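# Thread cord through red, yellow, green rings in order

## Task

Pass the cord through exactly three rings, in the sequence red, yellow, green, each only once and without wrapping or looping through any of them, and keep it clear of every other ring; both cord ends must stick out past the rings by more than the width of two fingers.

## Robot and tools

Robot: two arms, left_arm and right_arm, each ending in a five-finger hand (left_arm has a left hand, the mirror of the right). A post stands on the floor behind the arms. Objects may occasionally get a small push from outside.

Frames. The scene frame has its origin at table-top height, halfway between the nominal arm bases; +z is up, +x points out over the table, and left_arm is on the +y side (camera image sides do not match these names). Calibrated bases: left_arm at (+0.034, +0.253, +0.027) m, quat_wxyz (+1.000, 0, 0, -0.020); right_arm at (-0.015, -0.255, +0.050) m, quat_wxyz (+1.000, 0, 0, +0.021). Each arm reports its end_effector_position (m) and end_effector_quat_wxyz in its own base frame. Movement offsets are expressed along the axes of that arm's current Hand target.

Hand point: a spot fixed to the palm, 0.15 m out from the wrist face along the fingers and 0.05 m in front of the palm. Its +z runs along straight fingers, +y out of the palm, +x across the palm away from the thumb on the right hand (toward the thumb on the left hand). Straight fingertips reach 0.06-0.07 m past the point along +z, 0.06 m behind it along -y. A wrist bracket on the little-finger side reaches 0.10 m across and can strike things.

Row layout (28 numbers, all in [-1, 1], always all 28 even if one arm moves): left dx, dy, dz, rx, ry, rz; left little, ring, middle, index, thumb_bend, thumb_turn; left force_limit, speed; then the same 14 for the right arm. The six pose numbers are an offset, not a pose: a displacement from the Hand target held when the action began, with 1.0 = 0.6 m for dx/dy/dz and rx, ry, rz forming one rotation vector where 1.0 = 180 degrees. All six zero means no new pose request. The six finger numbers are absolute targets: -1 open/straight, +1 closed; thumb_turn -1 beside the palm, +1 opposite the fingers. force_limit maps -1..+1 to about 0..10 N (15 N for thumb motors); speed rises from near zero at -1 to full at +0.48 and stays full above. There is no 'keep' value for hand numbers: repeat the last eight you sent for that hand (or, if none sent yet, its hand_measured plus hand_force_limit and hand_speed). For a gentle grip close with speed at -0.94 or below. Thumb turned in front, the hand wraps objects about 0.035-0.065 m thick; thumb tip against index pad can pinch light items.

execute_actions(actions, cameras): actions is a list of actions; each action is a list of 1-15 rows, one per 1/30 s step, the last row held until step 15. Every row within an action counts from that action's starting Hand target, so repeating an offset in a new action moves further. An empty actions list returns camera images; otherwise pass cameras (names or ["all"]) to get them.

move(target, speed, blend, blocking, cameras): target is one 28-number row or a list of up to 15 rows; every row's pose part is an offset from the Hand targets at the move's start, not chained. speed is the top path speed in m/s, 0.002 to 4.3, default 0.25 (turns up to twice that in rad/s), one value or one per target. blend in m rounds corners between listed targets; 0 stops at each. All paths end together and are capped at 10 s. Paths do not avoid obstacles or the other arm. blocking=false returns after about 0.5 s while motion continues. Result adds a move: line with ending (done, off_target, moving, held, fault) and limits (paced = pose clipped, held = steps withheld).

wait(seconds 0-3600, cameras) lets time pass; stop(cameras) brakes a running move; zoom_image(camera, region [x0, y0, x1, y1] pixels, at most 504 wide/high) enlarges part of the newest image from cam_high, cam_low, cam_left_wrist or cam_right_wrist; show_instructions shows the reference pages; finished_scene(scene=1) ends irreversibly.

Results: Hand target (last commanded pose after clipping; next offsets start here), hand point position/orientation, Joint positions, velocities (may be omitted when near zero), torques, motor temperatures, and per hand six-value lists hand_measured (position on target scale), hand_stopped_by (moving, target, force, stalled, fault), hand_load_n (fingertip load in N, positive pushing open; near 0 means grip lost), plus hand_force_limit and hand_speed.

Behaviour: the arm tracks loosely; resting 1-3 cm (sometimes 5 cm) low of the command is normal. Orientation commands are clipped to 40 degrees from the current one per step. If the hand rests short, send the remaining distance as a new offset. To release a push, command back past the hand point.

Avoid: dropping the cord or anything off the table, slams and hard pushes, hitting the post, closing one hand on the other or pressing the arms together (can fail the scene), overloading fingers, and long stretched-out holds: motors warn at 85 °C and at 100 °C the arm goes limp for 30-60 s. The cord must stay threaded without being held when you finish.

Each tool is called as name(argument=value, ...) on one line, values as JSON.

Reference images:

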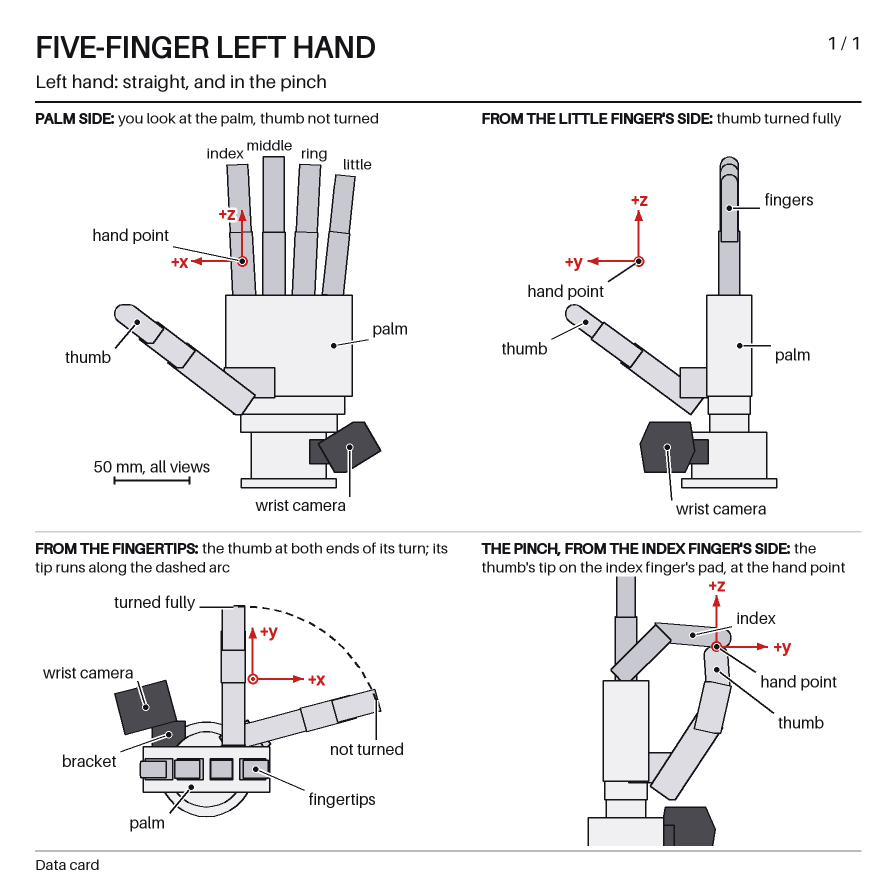

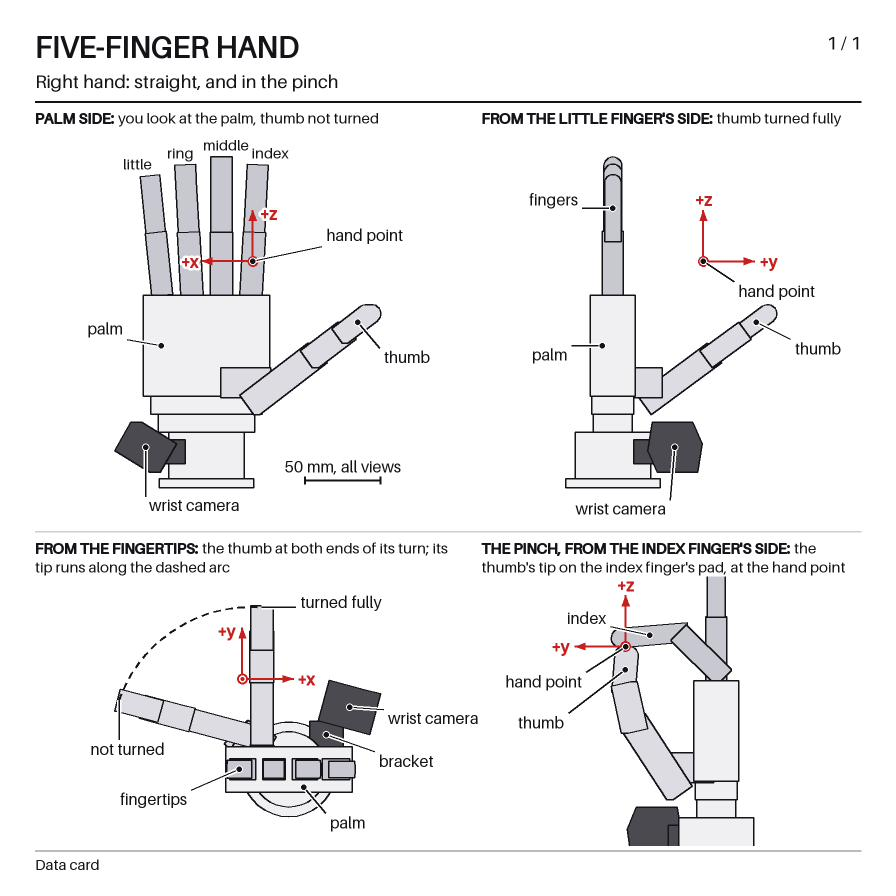

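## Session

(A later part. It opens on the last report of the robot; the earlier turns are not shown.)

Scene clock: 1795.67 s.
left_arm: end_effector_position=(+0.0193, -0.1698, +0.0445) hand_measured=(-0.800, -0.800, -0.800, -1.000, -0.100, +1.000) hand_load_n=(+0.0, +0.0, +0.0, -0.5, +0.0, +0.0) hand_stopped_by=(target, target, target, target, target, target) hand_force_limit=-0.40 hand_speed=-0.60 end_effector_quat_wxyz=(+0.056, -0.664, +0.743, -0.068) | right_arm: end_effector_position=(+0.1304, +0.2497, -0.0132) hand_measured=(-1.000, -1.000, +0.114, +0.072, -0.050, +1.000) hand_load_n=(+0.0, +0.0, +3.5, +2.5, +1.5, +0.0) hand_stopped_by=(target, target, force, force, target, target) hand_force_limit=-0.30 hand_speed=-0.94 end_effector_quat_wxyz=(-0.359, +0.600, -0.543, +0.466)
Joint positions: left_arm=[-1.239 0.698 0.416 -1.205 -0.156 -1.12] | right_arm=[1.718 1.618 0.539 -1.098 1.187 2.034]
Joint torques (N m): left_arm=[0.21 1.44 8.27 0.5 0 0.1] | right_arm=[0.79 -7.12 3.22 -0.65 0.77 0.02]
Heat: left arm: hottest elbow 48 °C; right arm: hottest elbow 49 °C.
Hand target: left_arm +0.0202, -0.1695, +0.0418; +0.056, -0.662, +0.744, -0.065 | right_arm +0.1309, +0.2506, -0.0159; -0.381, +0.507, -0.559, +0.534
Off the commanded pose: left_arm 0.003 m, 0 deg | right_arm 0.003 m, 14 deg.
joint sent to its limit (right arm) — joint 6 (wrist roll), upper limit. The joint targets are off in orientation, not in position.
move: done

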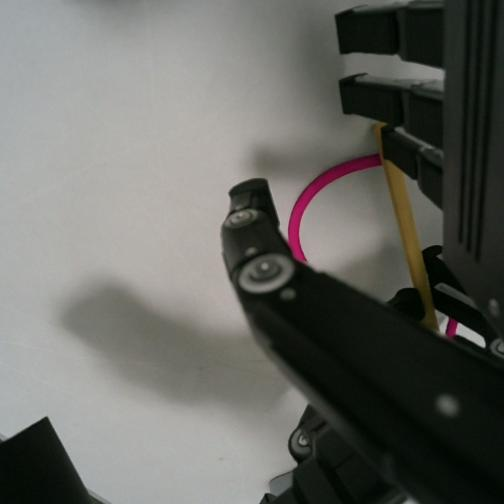

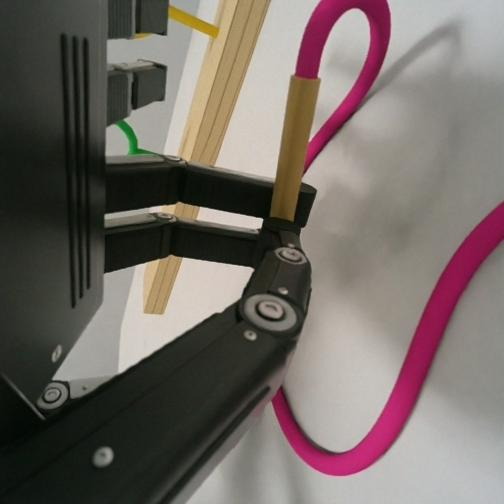

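move(target=[[0,-0.0142,-0.082,0,0,0,-0.8,-0.8,-0.8,-1,-0.1,1,-0.4,-0.6,0,0,0,0,0,0,-1,-1,0.5,0.48,-0.05,1,-0.3,-0.94]], speed=0.06, cameras=["cam_left_wrist","cam_right_wrist"])

Scene clock: 1801.53 s.
left_arm: end_effector_position=(+0.0143, -0.1555, +0.0701) hand_measured=(-0.800, -0.800, -0.800, -1.000, -0.100, +1.000) hand_load_n=(+0.0, +0.0, +0.0, +0.0, +0.0, +0.0) hand_stopped_by=(target, target, target, target, target, target) hand_force_limit=-0.40 hand_speed=-0.60 end_effector_quat_wxyz=(+0.067, -0.663, +0.745, -0.043) | right_arm: end_effector_position=(+0.1304, +0.2500, -0.0133) hand_measured=(-1.000, -1.000, +0.114, +0.072, -0.050, +1.000) hand_load_n=(+0.0, +0.0, +3.5, +0.0, +1.0, -1.0) hand_stopped_by=(target, target, force, force, target, target) hand_force_limit=-0.30 hand_speed=-0.94 end_effector_quat_wxyz=(-0.359, +0.599, -0.543, +0.466)
Joint positions: left_arm=[-1.239 0.671 0.479 -1.351 -0.156 -1.12] | right_arm=[1.718 1.618 0.539 -1.096 1.187 2.034]
Joint torques (N m): left_arm=[0.38 0.5 12.75 -0.21 -0.04 0.08] | right_arm=[-0.15 -7 3.17 -0.59 0.79 0.04]
Heat: left arm: hottest elbow 48 °C; right arm: hottest elbow 49 °C.
Hand target: left_arm +0.0201, -0.1693, +0.0917; +0.057, -0.662, +0.744, -0.065 | right_arm +0.1309, +0.2506, -0.0159; -0.381, +0.507, -0.559, +0.534
Off the commanded pose: left_arm 0.026 m, 3 deg | right_arm 0.003 m, 14 deg.
joint sent to its limit (right arm) — joint 6 (wrist roll), upper limit. The joint targets are off in orientation, not in position.
move: off_target (left_arm)

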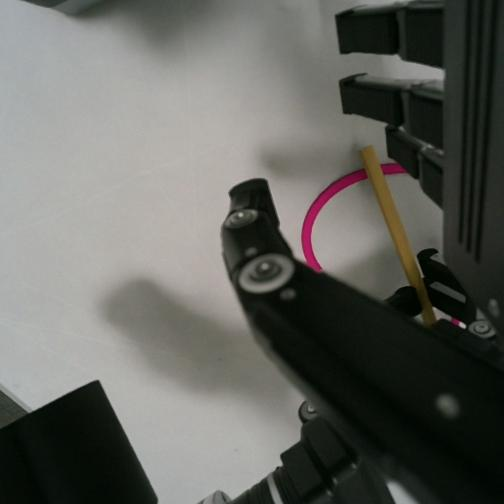

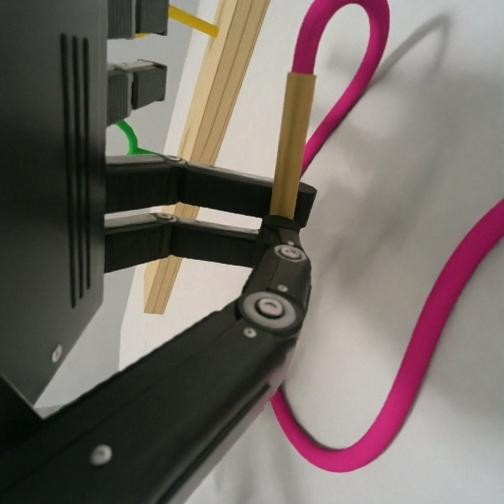

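move(target=[[0,0,0,0,0,0,-0.8,-0.8,-0.8,-1,-0.1,1,-0.4,-0.6,0,0,0,0,0,0,-1,-1,0.5,0.55,-0.05,1,-0.3,-0.94]], speed=0.06, cameras=["cam_right_wrist"])

Scene clock: 1804.57 s.
left_arm: end_effector_position=(+0.0143, -0.1555, +0.0702) hand_measured=(-0.800, -0.800, -0.800, -1.000, -0.100, +1.000) hand_load_n=(+0.0, +0.0, +0.0, +0.0, +0.0, +0.0) hand_stopped_by=(target, target, target, target, target, target) hand_force_limit=-0.40 hand_speed=-0.60 end_effector_quat_wxyz=(+0.066, -0.663, +0.745, -0.043) | right_arm: end_effector_position=(+0.1304, +0.2500, -0.0133) hand_measured=(-1.000, -1.000, +0.114, +0.122, -0.050, +1.000) hand_load_n=(+0.0, +0.0, +3.5, +3.5, +1.5, -3.5) hand_stopped_by=(target, target, force, force, target, target) hand_force_limit=-0.30 hand_speed=-0.94 end_effector_quat_wxyz=(-0.359, +0.599, -0.543, +0.466)
Joint positions: left_arm=[-1.239 0.671 0.479 -1.351 -0.156 -1.12] | right_arm=[1.718 1.618 0.539 -1.096 1.187 2.034]
Joint torques (N m): left_arm=[0.21 0.32 12.75 -0.31 -0.04 0.09] | right_arm=[0.67 -7.36 3.32 -0.79 0.77 -0.07]
Heat: left arm: hottest elbow 49 °C; right arm: hottest elbow 49 °C.
Hand target: left_arm +0.0201, -0.1694, +0.0917; +0.056, -0.662, +0.744, -0.065 | right_arm +0.1309, +0.2506, -0.0159; -0.381, +0.507, -0.559, +0.534
Off the commanded pose: left_arm 0.026 m, 3 deg | right_arm 0.003 m, 14 deg.
joint sent to its limit (right arm) — joint 6 (wrist roll), upper limit. The joint targets are off in orientation, not in position.
move: done

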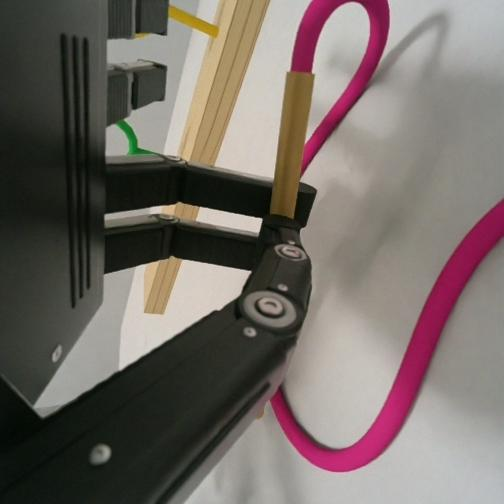

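move(target=[[-0.1987,0.0087,-0.086,0,0,0,-0.8,-0.8,-0.8,-0.8,-0.1,1,-0.4,-0.6,0,0,0,0,0,0,-1,-1,0.5,0.55,-0.05,1,-0.3,-0.94]], speed=0.12)

move(target=[[0,0,0,0,0,0,-0.8,-0.8,-0.8,-0.8,-0.1,1,-0.4,-0.6,0.0117,-0.098,-0.0138,0,0,0,-1,-1,0.5,0.55,-0.05,1,-0.3,-0.94]], speed=0.05, cameras=["cam_high","cam_left_wrist","cam_right_wrist"])

Scene clock: 1811.60 s.
left_arm: end_effector_position=(+0.0141, -0.1065, +0.0912) hand_measured=(-0.800, -0.800, -0.800, -0.800, -0.100, +1.000) hand_load_n=(+0.0, +0.0, +0.0, -0.5, +0.0, +0.0) hand_stopped_by=(target, target, target, target, target, target) hand_force_limit=-0.40 hand_speed=-0.60 end_effector_quat_wxyz=(+0.068, -0.671, +0.737, -0.046) | right_arm: end_effector_position=(+0.1304, +0.2500, -0.0133) hand_measured=(-1.000, -1.000, +0.114, +0.122, -0.050, +1.000) hand_load_n=(+0.0, +0.0, +3.0, +3.5, +1.5, -3.0) hand_stopped_by=(target, target, force, force, target, target) hand_force_limit=-0.30 hand_speed=-0.94 end_effector_quat_wxyz=(-0.359, +0.599, -0.543, +0.466)
Joint positions: left_arm=[-1.09 0.453 0.479 -1.542 -0.156 -0.992] | right_arm=[1.718 1.618 0.539 -1.096 1.187 2.034]
Joint torques (N m): left_arm=[-0.97 3.19 8.83 0.5 -0.09 -0.16] | right_arm=[0.03 -6.77 3.47 -0.73 0.72 0]
Heat: left arm: hottest elbow 51 °C; right arm: hottest elbow 49 °C.
Hand target: left_arm +0.0144, -0.1095, +0.0904; +0.068, -0.673, +0.735, -0.046 (not the last commanded pose) | right_arm +0.1309, +0.2506, -0.0159; -0.381, +0.507, -0.559, +0.534
Off the commanded pose: left_arm 0.076 m, 3 deg | right_arm 0.003 m, 14 deg.
joint sent to its limit (right arm) — joint 6 (wrist roll), upper limit. The joint targets are off in orientation, not in position.
move: held (left_arm; a check stopped the path); limits=held
pose unreachable (left arm): on one or more control steps of this call, first in action 0 (counted from 0), this arm could not follow its commanded pose, so it was not sent that pose on those steps. It may still have moved: this result reports where it is.
cause: moving toward the commanded pose would bring two parts of the arm too close to each other (joints 3 (elbow) to 6 (wrist roll) lie between them).

Scene clock: 1814.40 s.
left_arm: end_effector_position=(+0.0141, -0.1065, +0.0912) hand_measured=(-0.800, -0.800, -0.800, -0.800, -0.100, +1.000) hand_load_n=(+0.0, +0.0, +0.0, +0.0, +0.0, +0.0) hand_stopped_by=(target, target, target, target, target, target) hand_force_limit=-0.40 hand_speed=-0.60 end_effector_quat_wxyz=(+0.068, -0.671, +0.736, -0.046) | right_arm: end_effector_position=(+0.1319, +0.2401, +0.0363) hand_measured=(-1.000, -1.000, +0.114, +0.122, -0.050, +1.000) hand_load_n=(+0.0, +0.0, +3.0, +3.0, +1.5, -3.0) hand_stopped_by=(target, target, force, force, target, target) hand_force_limit=-0.30 hand_speed=-0.94 end_effector_quat_wxyz=(-0.354, +0.602, -0.537, +0.472)
Joint positions: left_arm=[-1.09 0.453 0.479 -1.542 -0.156 -0.993] | right_arm=[1.718 1.447 0.554 -1.304 1.187 2.034]
Joint torques (N m): left_arm=[-1.03 3.19 8.83 0.49 -0.09 -0.13] | right_arm=[0.56 -7.41 6.95 -1.88 0.71 -0.01]
Heat: left arm: hottest elbow 51 °C; right arm: hottest elbow 49 °C.
Hand target: left_arm +0.0144, -0.1095, +0.0904; +0.068, -0.673, +0.735, -0.046 | right_arm +0.1310, +0.2505, +0.0438; -0.381, +0.507, -0.559, +0.534
Off the commanded pose: left_arm 0.003 m, 0 deg | right_arm 0.013 m, 14 deg.
joint sent to its limit (right arm) — joint 6 (wrist roll), upper limit. The joint targets are off in orientation, not in position.
move: off_target (right_arm)

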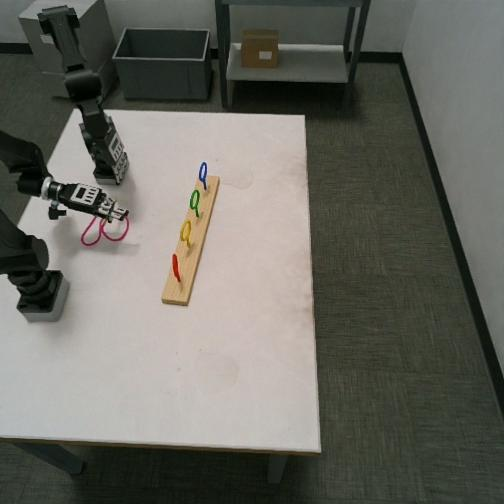

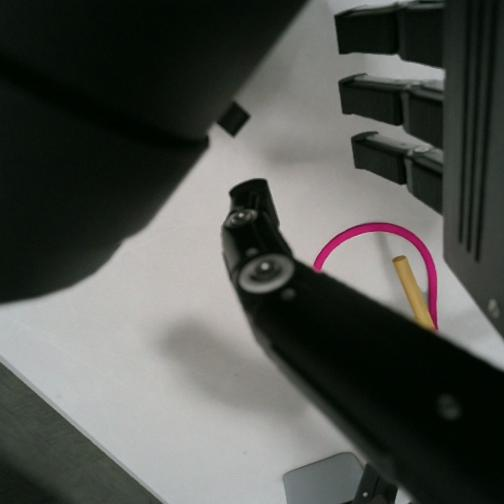

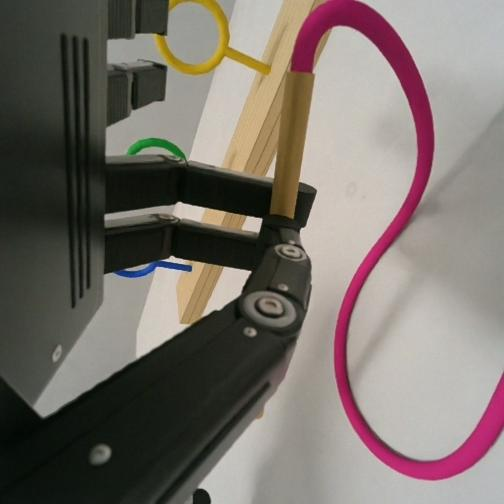

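move(target=[[0,0,0,0,0,0,-0.8,-0.8,-0.8,-0.8,-0.1,1,-0.4,-0.6,0.0146,-0.1246,-0.0176,0,0,0,-1,-1,0.5,0.55,-0.05,1,-0.3,-0.94],[0,0,0,0,0,0,-0.8,-0.8,-0.8,-0.8,-0.1,1,-0.4,-0.6,0.2955,-0.1117,0.2247,-0.3965,0.2957,0.391,-1,-1,0.5,0.55,-0.05,1,-0.3,-0.94]], speed=[0.08,0.13], blend=[0.03,0], cameras=["cam_high","cam_low","cam_right_wrist"])

Scene clock: 1868.40 s.
left_arm: end_effector_position=(+0.0141, -0.1065, +0.0912) hand_measured=(-0.800, -0.800, -0.800, -0.800, -0.100, +1.000) hand_load_n=(+0.0, +0.0, +0.0, +0.0, +0.0, +0.0) hand_stopped_by=(target, target, target, target, target, target) hand_force_limit=-0.40 hand_speed=-0.60 end_effector_quat_wxyz=(+0.068, -0.671, +0.736, -0.046) | right_arm: end_effector_position=(+0.2232, +0.0561, +0.0965) hand_measured=(-1.000, -1.000, +0.114, +0.122, -0.050, +1.000) hand_load_n=(+0.0, +0.0, +3.5, +4.0, +1.5, -3.0) hand_stopped_by=(target, target, force, force, target, target) hand_force_limit=-0.30 hand_speed=-0.94 end_effector_quat_wxyz=(-0.015, +0.022, +1.000, -0.003)
Joint positions: left_arm=[-1.09 0.453 0.479 -1.542 -0.156 -0.993] | right_arm=[-0.006 0.867 0.609 -1.343 0.005 1.61]
Joint torques (N m): left_arm=[-0.97 3.14 8.87 0.44 -0.09 -0.15] | right_arm=[0.38 -2.49 12.38 -0.09 -0.26 -0.19]
Heat: left arm: hottest elbow 49 °C; right arm: hottest elbow 53 °C.
Hand target: left_arm +0.0144, -0.1095, +0.0904; +0.068, -0.673, +0.735, -0.046 | right_arm +0.2375, +0.0553, +0.1118; +0.000, +0.021, +1.000, -0.001
Off the commanded pose: left_arm 0.003 m, 0 deg | right_arm 0.021 m, 2 deg.
move: off_target (right_arm)

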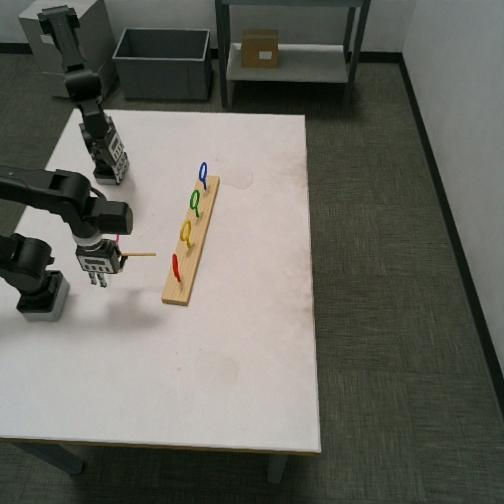

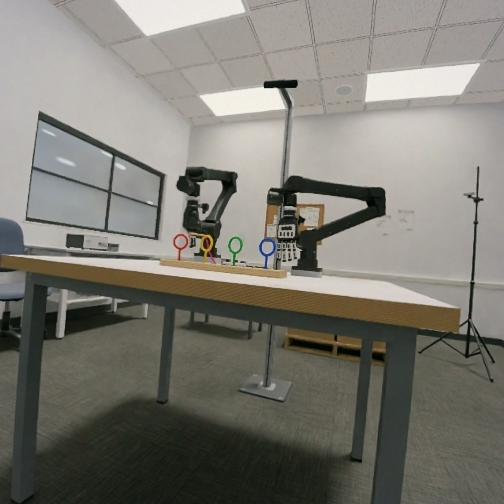

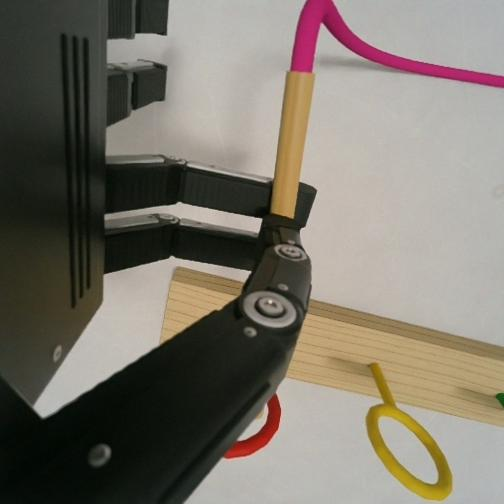

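zoom_image(camera="cam_low", region=[150, 200, 290, 290])

zoom_image(camera="cam_high", region=[60, 160, 240, 320])

Scaled by 3.600.

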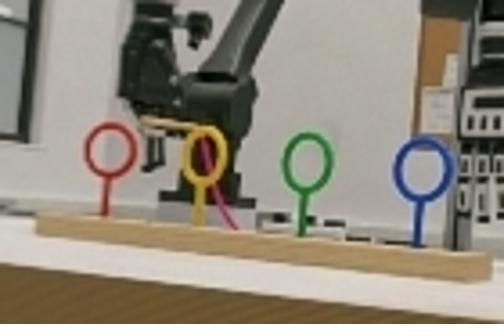

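Scaled by 2.800.

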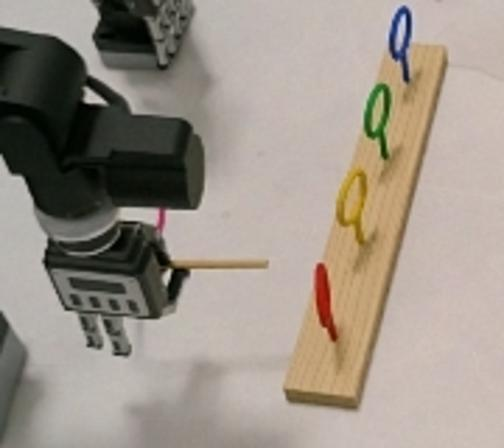

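move(target=[[0,0,0,0,0,0,-0.8,-0.8,-0.8,-0.8,-0.1,1,-0.4,-0.6,-0.0042,-0.1,0,0,0,0,-1,-1,0.5,0.55,-0.05,1,-0.3,-0.94]], speed=0.08, cameras=["cam_low","cam_right_wrist"])

Scene clock: 1889.90 s.
left_arm: end_effector_position=(+0.0141, -0.1065, +0.0912) hand_measured=(-0.800, -0.800, -0.800, -0.800, -0.100, +1.000) hand_load_n=(+0.0, +0.0, +0.0, +0.0, +0.0, +0.0) hand_stopped_by=(target, target, target, target, target, target) hand_force_limit=-0.40 hand_speed=-0.60 end_effector_quat_wxyz=(+0.068, -0.671, +0.736, -0.046) | right_arm: end_effector_position=(+0.2202, +0.0013, +0.0973) hand_measured=(-1.000, -1.000, +0.114, +0.122, -0.050, +1.000) hand_load_n=(+0.0, +0.5, +3.5, +3.5, +1.5, -3.0) hand_stopped_by=(target, target, force, force, target, target) hand_force_limit=-0.30 hand_speed=-0.94 end_effector_quat_wxyz=(-0.021, +0.022, +1.000, +0.003)
Joint positions: left_arm=[-1.09 0.453 0.479 -1.542 -0.156 -0.993] | right_arm=[-0.29 0.898 0.625 -1.34 0.005 1.325]
Joint torques (N m): left_arm=[-0.85 3.19 8.81 0.46 -0.1 -0.13] | right_arm=[-0.56 -3.55 12.1 0.35 -0.2 -0.19]
Motor temperatures (°C): left_arm=[32 34 49 33 29 32] | right_arm=[33 34 60 29 33 32]
Heat: left arm: hottest elbow 49 °C; right arm: hottest elbow 60 °C.
Hand target: left_arm +0.0144, -0.1095, +0.0904; +0.068, -0.673, +0.735, -0.046 | right_arm +0.2374, -0.0048, +0.1118; +0.000, +0.021, +1.000, -0.001
Off the commanded pose: left_arm 0.003 m, 0 deg | right_arm 0.023 m, 2 deg.
move: off_target (right_arm)

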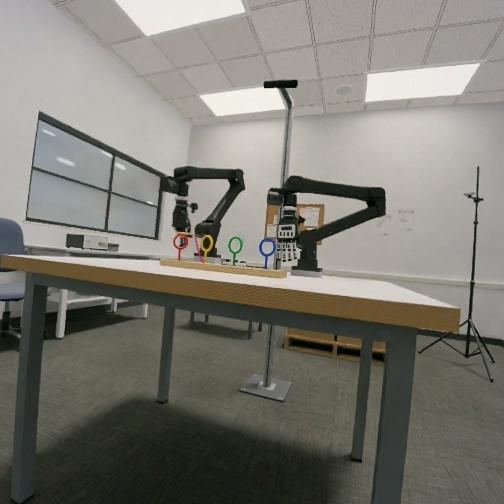

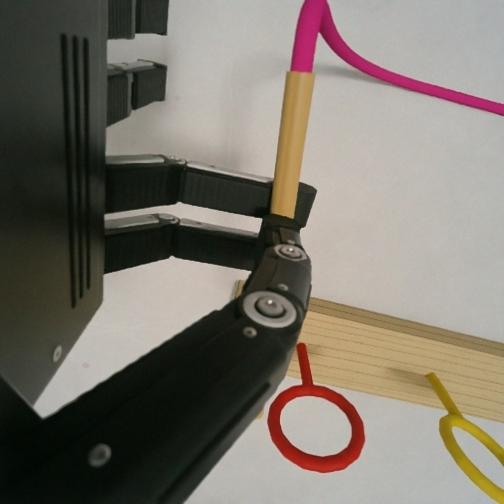

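move(target=[[0,0,0,0,0,0,-0.8,-0.8,-0.8,-0.8,-0.1,1,-0.4,-0.6,0,0,0.085,0,0,0,-1,-1,0.5,0.55,-0.05,1,-0.3,-0.94]], speed=0.06, cameras=["cam_low","cam_right_wrist"])

zoom_image(camera="cam_low", region=[150, 200, 290, 290])

Scene clock: 1911.23 s.
left_arm: end_effector_position=(+0.0141, -0.1065, +0.0912) hand_measured=(-0.800, -0.800, -0.800, -0.800, -0.100, +1.000) hand_load_n=(+0.0, +0.0, +0.0, +0.0, +0.0, +0.0) hand_stopped_by=(target, target, target, target, target, target) hand_force_limit=-0.40 hand_speed=-0.60 end_effector_quat_wxyz=(+0.068, -0.671, +0.736, -0.046) | right_arm: end_effector_position=(+0.2380, -0.0038, +0.0645) hand_measured=(-1.000, -1.000, +0.114, +0.122, -0.050, +1.000) hand_load_n=(+0.0, +0.0, +3.5, +3.5, +1.5, -3.0) hand_stopped_by=(target, target, force, force, target, target) hand_force_limit=-0.30 hand_speed=-0.94 end_effector_quat_wxyz=(+0.002, +0.021, +1.000, -0.003)
Joint positions: left_arm=[-1.09 0.453 0.479 -1.542 -0.156 -0.993] | right_arm=[-0.29 0.959 0.565 -1.172 0.005 1.323]
Joint torques (N m): left_arm=[-1.03 3.14 8.83 0.44 -0.1 -0.14] | right_arm=[-0.56 -3.49 7.88 0.69 -0.26 -0.26]
Motor temperatures (°C): left_arm=[32 34 49 33 29 32] | right_arm=[33 34 62 29 33 32]
Heat: left arm: hottest elbow 49 °C; right arm: hottest elbow 62 °C.
Hand target: left_arm +0.0144, -0.1095, +0.0904; +0.068, -0.673, +0.735, -0.046 | right_arm +0.2376, -0.0049, +0.0609; +0.000, +0.021, +1.000, -0.001
Off the commanded pose: left_arm 0.003 m, 0 deg | right_arm 0.004 m, 0 deg.
move: done

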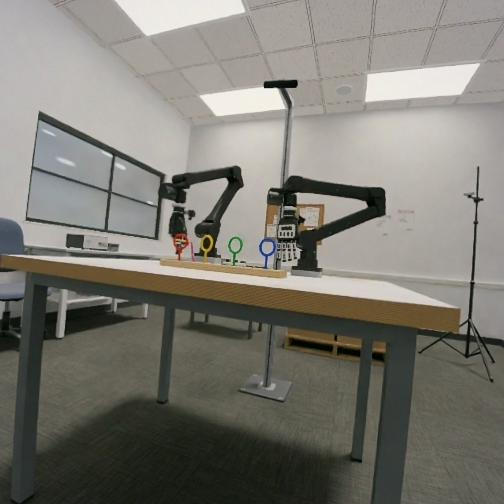

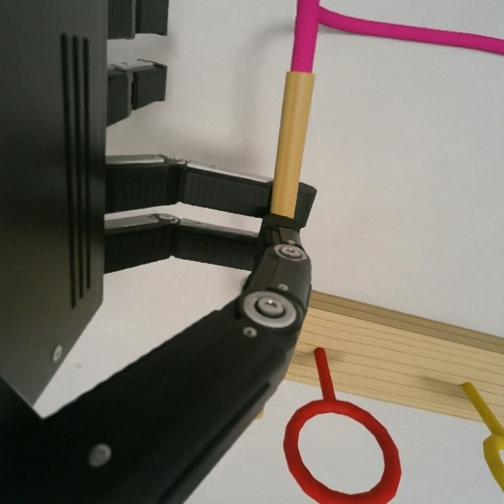

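Scaled by 3.600.

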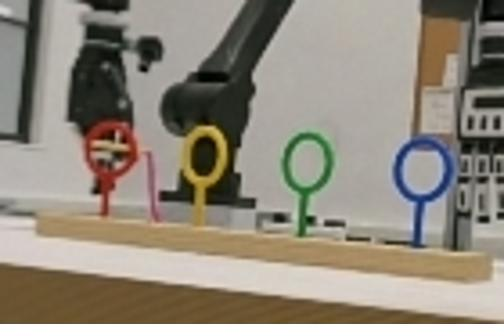

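move(target=[[0,0,0,0,0,0,-0.8,-0.8,-0.8,-0.8,-0.1,1,-0.4,-0.6,0.0032,0.0758,0.0042,0,0,0,-1,-1,0.5,0.55,-0.05,1,-0.3,-0.94]], speed=0.06, cameras=["cam_low","cam_high","cam_right_wrist"])

zoom_image(camera="cam_low", region=[150, 220, 220, 275])

zoom_image(camera="cam_right_wrist", region=[200, 354, 350, 504])

Scene clock: 1923.67 s.
left_arm: end_effector_position=(+0.0141, -0.1065, +0.0912) hand_measured=(-0.800, -0.800, -0.800, -0.800, -0.100, +1.000) hand_load_n=(+0.0, +0.0, +0.0, +0.0, +0.0, +0.0) hand_stopped_by=(target, target, target, target, target, target) hand_force_limit=-0.40 hand_speed=-0.60 end_effector_quat_wxyz=(+0.068, -0.671, +0.736, -0.046) | right_arm: end_effector_position=(+0.2376, +0.0390, +0.0587) hand_measured=(-1.000, -1.000, +0.114, +0.122, -0.050, +1.000) hand_load_n=(+0.0, +0.0, +3.5, +3.5, +1.5, -3.0) hand_stopped_by=(target, target, force, force, target, target) hand_force_limit=-0.30 hand_speed=-0.94 end_effector_quat_wxyz=(-0.003, +0.019, +1.000, +0.000)
Joint positions: left_arm=[-1.09 0.453 0.479 -1.542 -0.156 -0.993] | right_arm=[-0.094 0.948 0.543 -1.172 0.001 1.516]
Joint torques (N m): left_arm=[-0.85 3.19 8.87 0.46 -0.1 -0.13] | right_arm=[0.21 -4.54 7.86 -0.01 -0.1 0.1]
Motor temperatures (°C): left_arm=[32 34 49 33 29 32] | right_arm=[33 34 61 29 33 32]
Heat: left arm: hottest elbow 49 °C; right arm: hottest elbow 61 °C.
Hand target: left_arm +0.0144, -0.1095, +0.0904; +0.068, -0.673, +0.735, -0.046 | right_arm +0.2374, +0.0406, +0.0582; +0.000, +0.021, +1.000, -0.001
Off the commanded pose: left_arm 0.003 m, 0 deg | right_arm 0.002 m, 0 deg.
move: done
Images, in order (width x height): cam_high 504x504, cam_low 504x504, cam_right_wrist 504x504.

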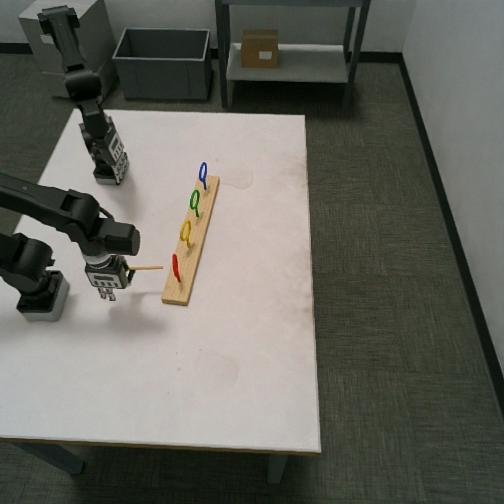

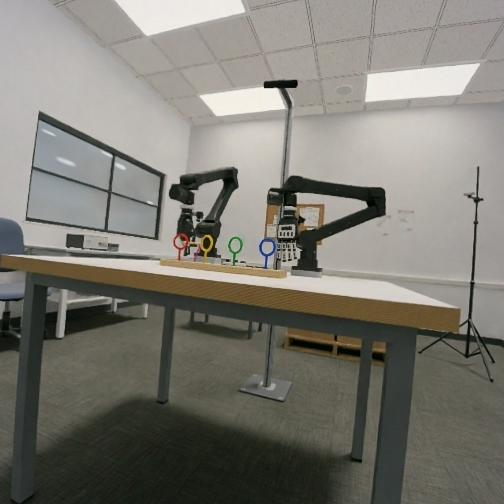

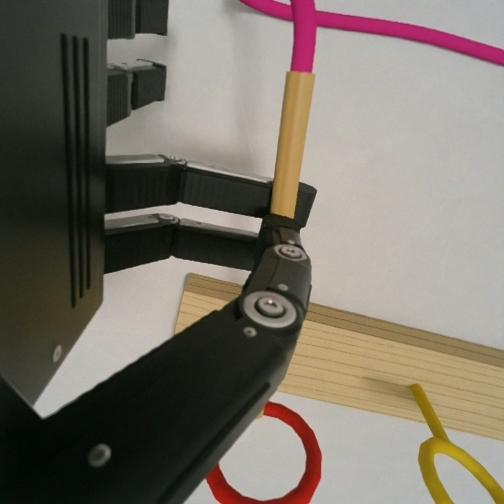

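Scaled by 7.200.

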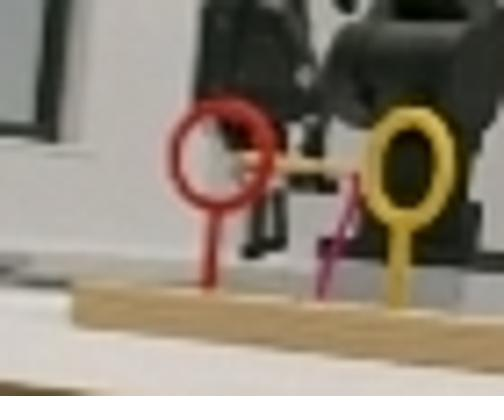

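Scaled by 3.360.

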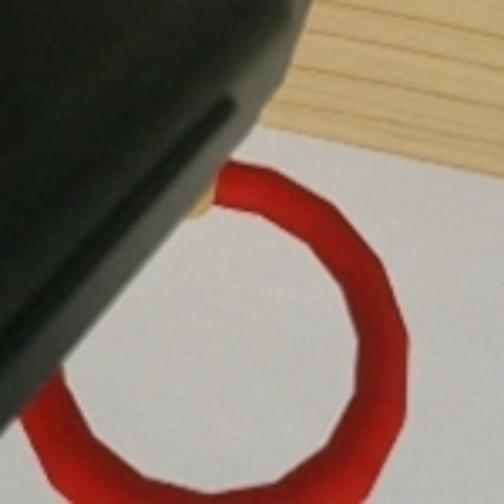

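move(target=[[0,0,0,0,0,0,-0.8,-0.8,-0.8,-0.8,-0.1,1,-0.4,-0.6,-0.0828,0.0135,-0.005,0,0,0,-1,-1,0.5,0.55,-0.05,1,-0.3,-0.94]], speed=0.04, cameras=["cam_low","cam_high","cam_right_wrist"])

zoom_image(camera="cam_low", region=[150, 220, 220, 275])

zoom_image(camera="cam_right_wrist", region=[200, 354, 350, 504])

Scene clock: 1943.57 s.
left_arm: end_effector_position=(+0.0141, -0.1065, +0.0912) hand_measured=(-0.800, -0.800, -0.800, -0.800, -0.100, +1.000) hand_load_n=(+0.0, +0.0, +0.0, +0.0, +0.0, +0.0) hand_stopped_by=(target, target, target, target, target, target) hand_force_limit=-0.40 hand_speed=-0.60 end_effector_quat_wxyz=(+0.068, -0.671, +0.736, -0.046) | right_arm: end_effector_position=(+0.2673, +0.0454, +0.0500) hand_measured=(-1.000, -1.000, +0.114, +0.122, -0.050, +1.000) hand_load_n=(+0.0, +0.0, +3.5, +4.0, +1.5, -3.0) hand_stopped_by=(target, target, force, force, target, target) hand_force_limit=-0.30 hand_speed=-0.94 end_effector_quat_wxyz=(-0.019, +0.020, +1.000, +0.000)
Joint positions: left_arm=[-1.09 0.453 0.479 -1.542 -0.156 -0.993] | right_arm=[-0.055 1.09 0.604 -1.122 0.001 1.556]
Joint torques (N m): left_arm=[-0.85 3.14 8.83 0.46 -0.1 -0.14] | right_arm=[1.61 -5.01 11.45 0.44 -0.07 0.06]
Motor temperatures (°C): left_arm=[32 34 49 33 29 32] | right_arm=[33 34 60 29 33 32]
Heat: left arm: hottest elbow 49 °C; right arm: hottest elbow 60 °C.
Hand target: left_arm +0.0144, -0.1095, +0.0904; +0.068, -0.673, +0.735, -0.046 | right_arm +0.2874, +0.0466, +0.0613; +0.000, +0.021, +1.000, -0.001
Off the commanded pose: left_arm 0.003 m, 0 deg | right_arm 0.023 m, 2 deg.
move: off_target (right_arm)
Images, in order (width x height): cam_high 504x504, cam_low 504x504, cam_right_wrist 504x504.

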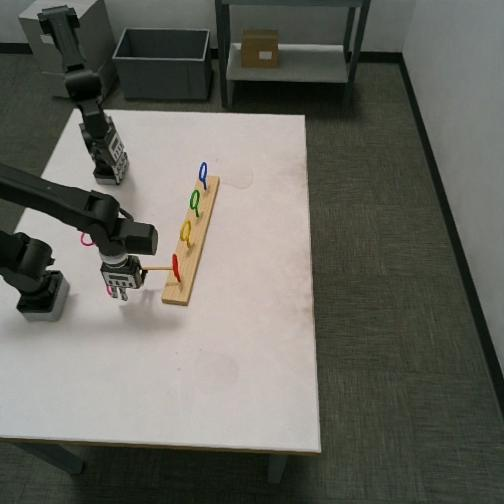

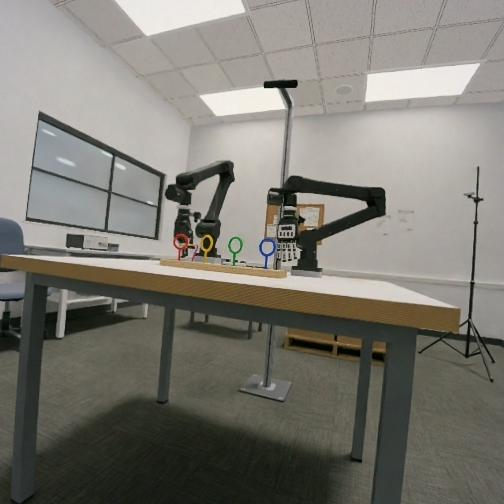

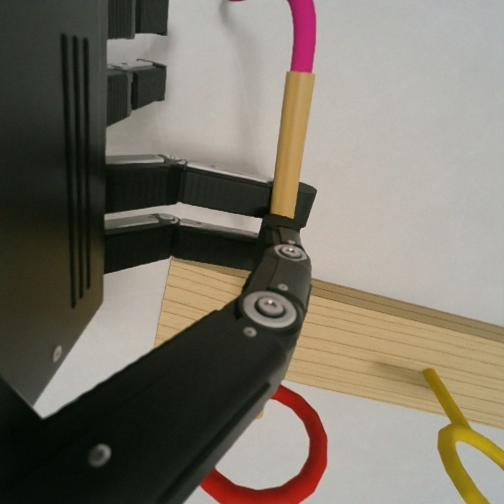

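Scaled by 7.200.

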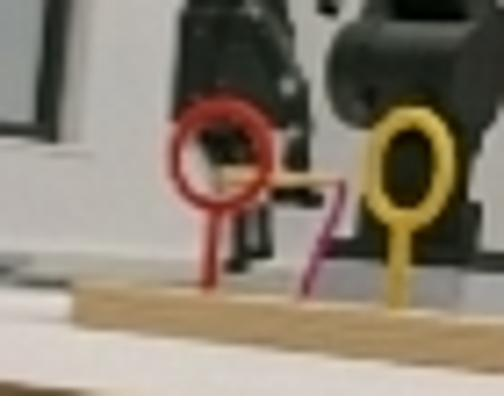

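Scaled by 3.360.

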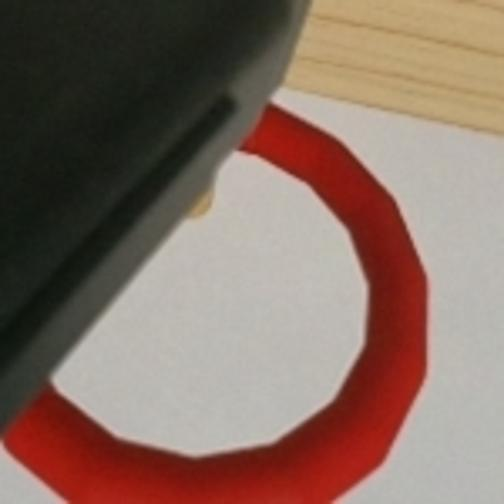

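move(target=[[0,0,0,0,0,0,-0.8,-0.8,-0.8,-0.8,-0.1,1,-0.4,-0.6,0,0,-0.021,0,0,0,-1,-1,0.5,0.55,-0.05,1,-0.3,-0.94]], speed=0.04, cameras=["cam_low","cam_right_wrist"])

zoom_image(camera="cam_low", region=[150, 220, 220, 275])

Scene clock: 1953.43 s.
left_arm: end_effector_position=(+0.0141, -0.1065, +0.0912) hand_measured=(-0.800, -0.800, -0.800, -0.800, -0.100, +1.000) hand_load_n=(+0.0, -0.5, +0.0, +0.0, +0.0, +0.0) hand_stopped_by=(target, target, target, target, target, target) hand_force_limit=-0.40 hand_speed=-0.60 end_effector_quat_wxyz=(+0.068, -0.671, +0.736, -0.046) | right_arm: end_effector_position=(+0.2721, +0.0453, +0.0579) hand_measured=(-1.000, -1.000, +0.114, +0.122, -0.050, +1.000) hand_load_n=(+0.0, +0.0, +3.5, +3.5, +1.5, -3.0) hand_stopped_by=(target, target, force, force, target, target) hand_force_limit=-0.30 hand_speed=-0.94 end_effector_quat_wxyz=(-0.018, +0.020, +1.000, +0.000)
Joint positions: left_arm=[-1.09 0.453 0.479 -1.542 -0.156 -0.993] | right_arm=[-0.054 1.091 0.627 -1.143 0.001 1.557]
Joint torques (N m): left_arm=[-0.85 3.19 8.81 0.47 -0.1 -0.14] | right_arm=[0.67 -5.71 11.43 -0.53 -0.13 0.02]
Motor temperatures (°C): left_arm=[32 33 49 33 29 32] | right_arm=[33 34 61 29 33 32]
Heat: left arm: hottest elbow 49 °C; right arm: hottest elbow 61 °C.
Hand target: left_arm +0.0144, -0.1095, +0.0904; +0.068, -0.673, +0.735, -0.046 | right_arm +0.2874, +0.0467, +0.0739; +0.000, +0.021, +1.000, -0.001
Off the commanded pose: left_arm 0.003 m, 0 deg | right_arm 0.022 m, 2 deg.
move: off_target (right_arm)

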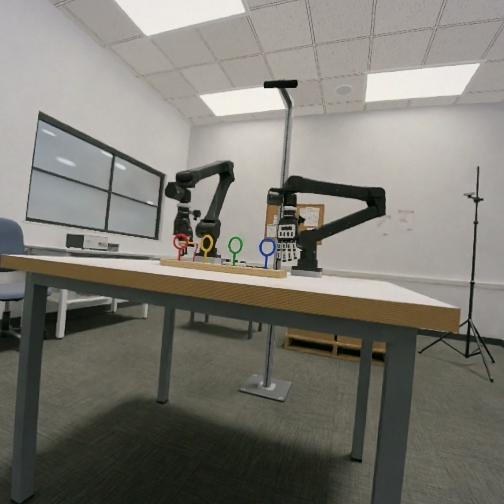

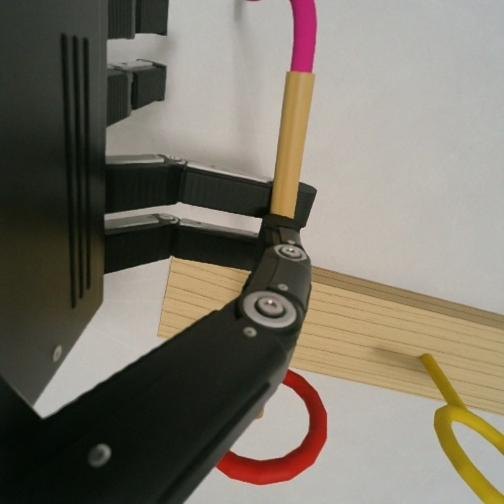

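Scaled by 7.200.

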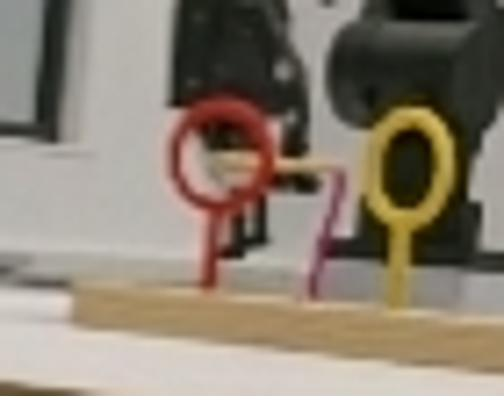

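move(target=[[0,0,0,0,0,0,-0.8,-0.8,-0.8,-0.8,-0.1,1,-0.4,-0.6,-0.0578,0.009,-0.0067,0,0,0,-1,-1,0.5,0.55,-0.05,1,-0.3,-0.94]], speed=0.04, cameras=["cam_low","cam_right_wrist"])

zoom_image(camera="cam_low", region=[150, 220, 220, 275])

Scene clock: 1961.70 s.
left_arm: end_effector_position=(+0.0141, -0.1065, +0.0912) hand_measured=(-0.800, -0.800, -0.800, -0.800, -0.100, +1.000) hand_load_n=(+0.0, +0.0, +0.0, +0.0, +0.0, +0.0) hand_stopped_by=(target, target, target, target, target, target) hand_force_limit=-0.40 hand_speed=-0.60 end_effector_quat_wxyz=(+0.068, -0.671, +0.736, -0.046) | right_arm: end_effector_position=(+0.3035, +0.0487, +0.0668) hand_measured=(-1.000, -1.000, +0.114, +0.122, -0.050, +1.000) hand_load_n=(+0.0, +0.0, +3.0, +3.5, +1.5, -3.0) hand_stopped_by=(target, target, force, force, target, target) hand_force_limit=-0.30 hand_speed=-0.94 end_effector_quat_wxyz=(-0.017, +0.020, +1.000, +0.000)
Joint positions: left_arm=[-1.09 0.453 0.479 -1.542 -0.156 -0.993] | right_arm=[-0.035 1.172 0.711 -1.143 0.001 1.576]
Joint torques (N m): left_arm=[-0.91 3.19 8.84 0.46 -0.09 -0.13] | right_arm=[1.61 -6.18 11.54 0.43 -0.11 0.01]
Motor temperatures (°C): left_arm=[32 33 49 33 29 32] | right_arm=[33 34 62 29 33 32]
Heat: left arm: hottest elbow 49 °C; right arm: hottest elbow 62 °C.
Hand target: left_arm +0.0144, -0.1095, +0.0904; +0.068, -0.673, +0.735, -0.046 | right_arm +0.3224, +0.0506, +0.0779; +0.000, +0.021, +1.000, -0.001
Off the commanded pose: left_arm 0.003 m, 0 deg | right_arm 0.022 m, 2 deg.
move: off_target (right_arm)

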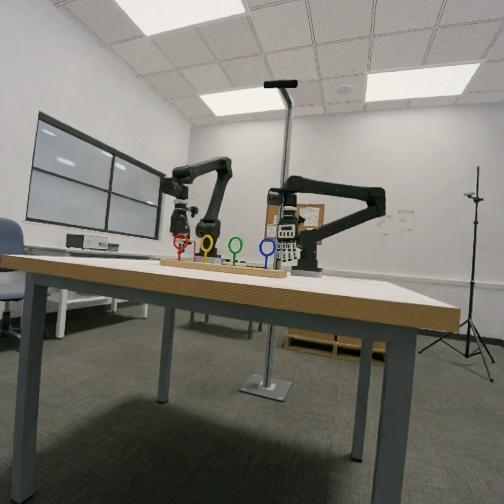

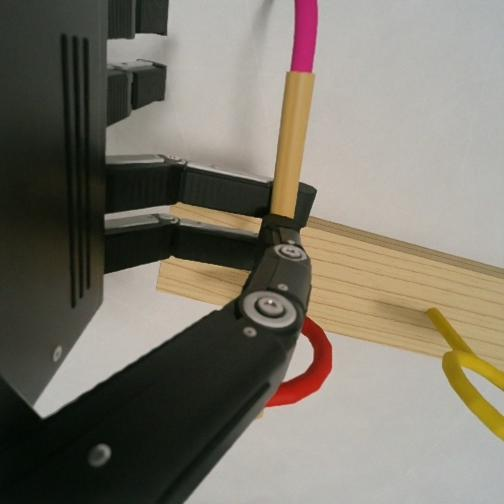

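Scaled by 7.200.

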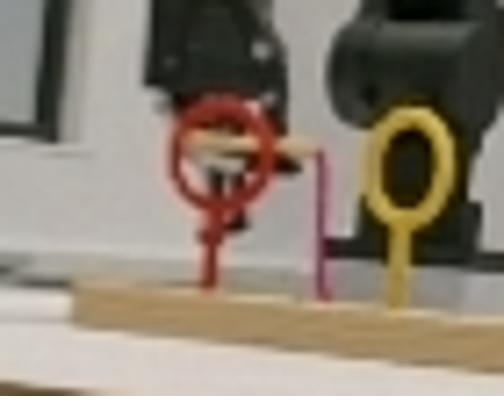

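move(target=[[0,0,0,0,0,0,-0.8,-0.8,-0.8,-0.8,-0.1,1,-0.4,-0.6,-0.0633,-0.0007,0.0133,0,0,0,-1,-1,0.5,0.55,-0.05,1,-0.3,-0.94]], speed=0.04, cameras=["cam_low","cam_high","cam_right_wrist"])

zoom_image(camera="cam_low", region=[150, 220, 220, 275])

zoom_image(camera="cam_high", region=[60, 160, 240, 320])

Scene clock: 1969.07 s.
left_arm: end_effector_position=(+0.0141, -0.1065, +0.0912) hand_measured=(-0.800, -0.800, -0.800, -0.800, -0.100, +1.000) hand_load_n=(+0.0, +0.0, +0.0, +0.0, +0.0, +0.0) hand_stopped_by=(target, target, target, target, target, target) hand_force_limit=-0.40 hand_speed=-0.60 end_effector_quat_wxyz=(+0.068, -0.671, +0.736, -0.046) | right_arm: end_effector_position=(+0.3401, +0.0473, +0.0601) hand_measured=(-1.000, -1.000, +0.114, +0.122, -0.050, +1.000) hand_load_n=(+0.0, +0.0, +3.5, +4.0, +1.5, -3.0) hand_stopped_by=(target, target, force, force, target, target) hand_force_limit=-0.30 hand_speed=-0.94 end_effector_quat_wxyz=(-0.018, +0.020, +1.000, +0.000)
Joint positions: left_arm=[-1.09 0.453 0.479 -1.542 -0.156 -0.993] | right_arm=[-0.035 1.289 0.787 -1.104 0.001 1.576]
Joint torques (N m): left_arm=[-0.91 3.25 8.83 0.49 -0.1 -0.14] | right_arm=[1.61 -7 11.07 0.18 -0.11 -0.01]
Motor temperatures (°C): left_arm=[32 33 49 33 29 32] | right_arm=[33 34 63 29 33 32]
Heat: left arm: hottest elbow 49 °C; right arm: hottest elbow 63 °C.
Hand target: left_arm +0.0144, -0.1095, +0.0904; +0.068, -0.673, +0.735, -0.046 | right_arm +0.3603, +0.0486, +0.0700; +0.000, +0.021, +1.000, -0.001
Off the commanded pose: left_arm 0.003 m, 0 deg | right_arm 0.023 m, 2 deg.
move: off_target (right_arm)
Images, in order (width x height): cam_high 504x504, cam_low 504x504, cam_right_wrist 504x504.

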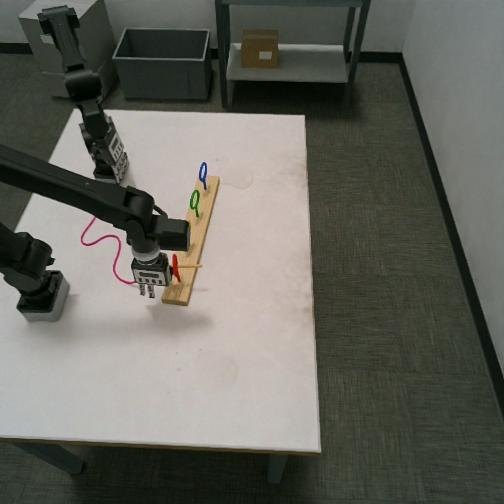

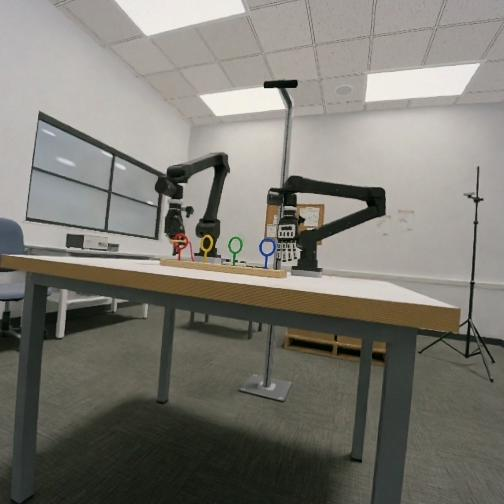

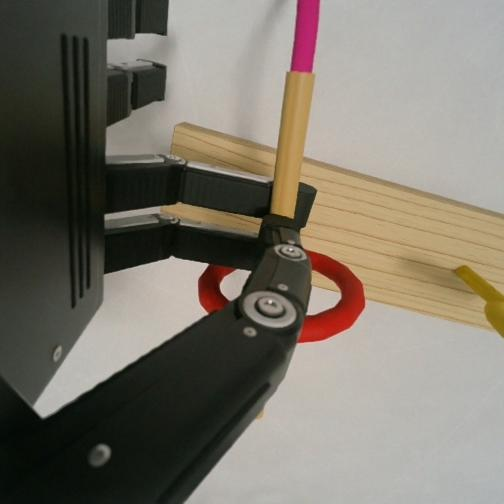

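Scaled by 7.200.

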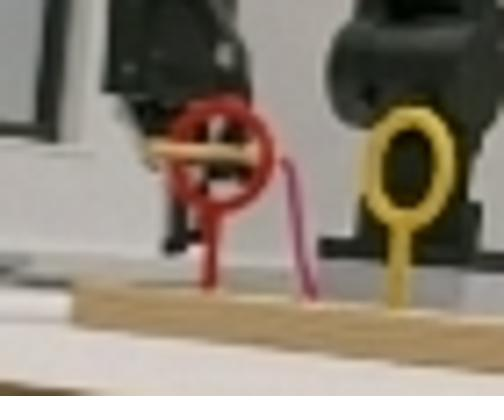

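Scaled by 2.800.

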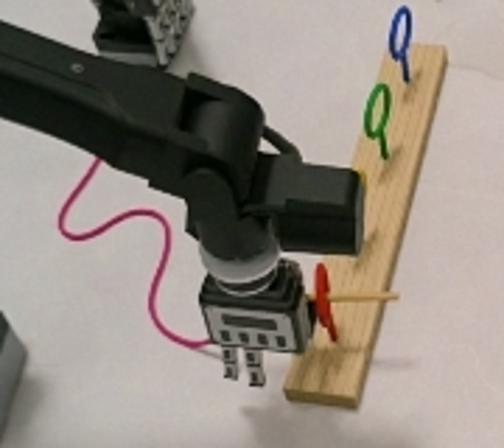

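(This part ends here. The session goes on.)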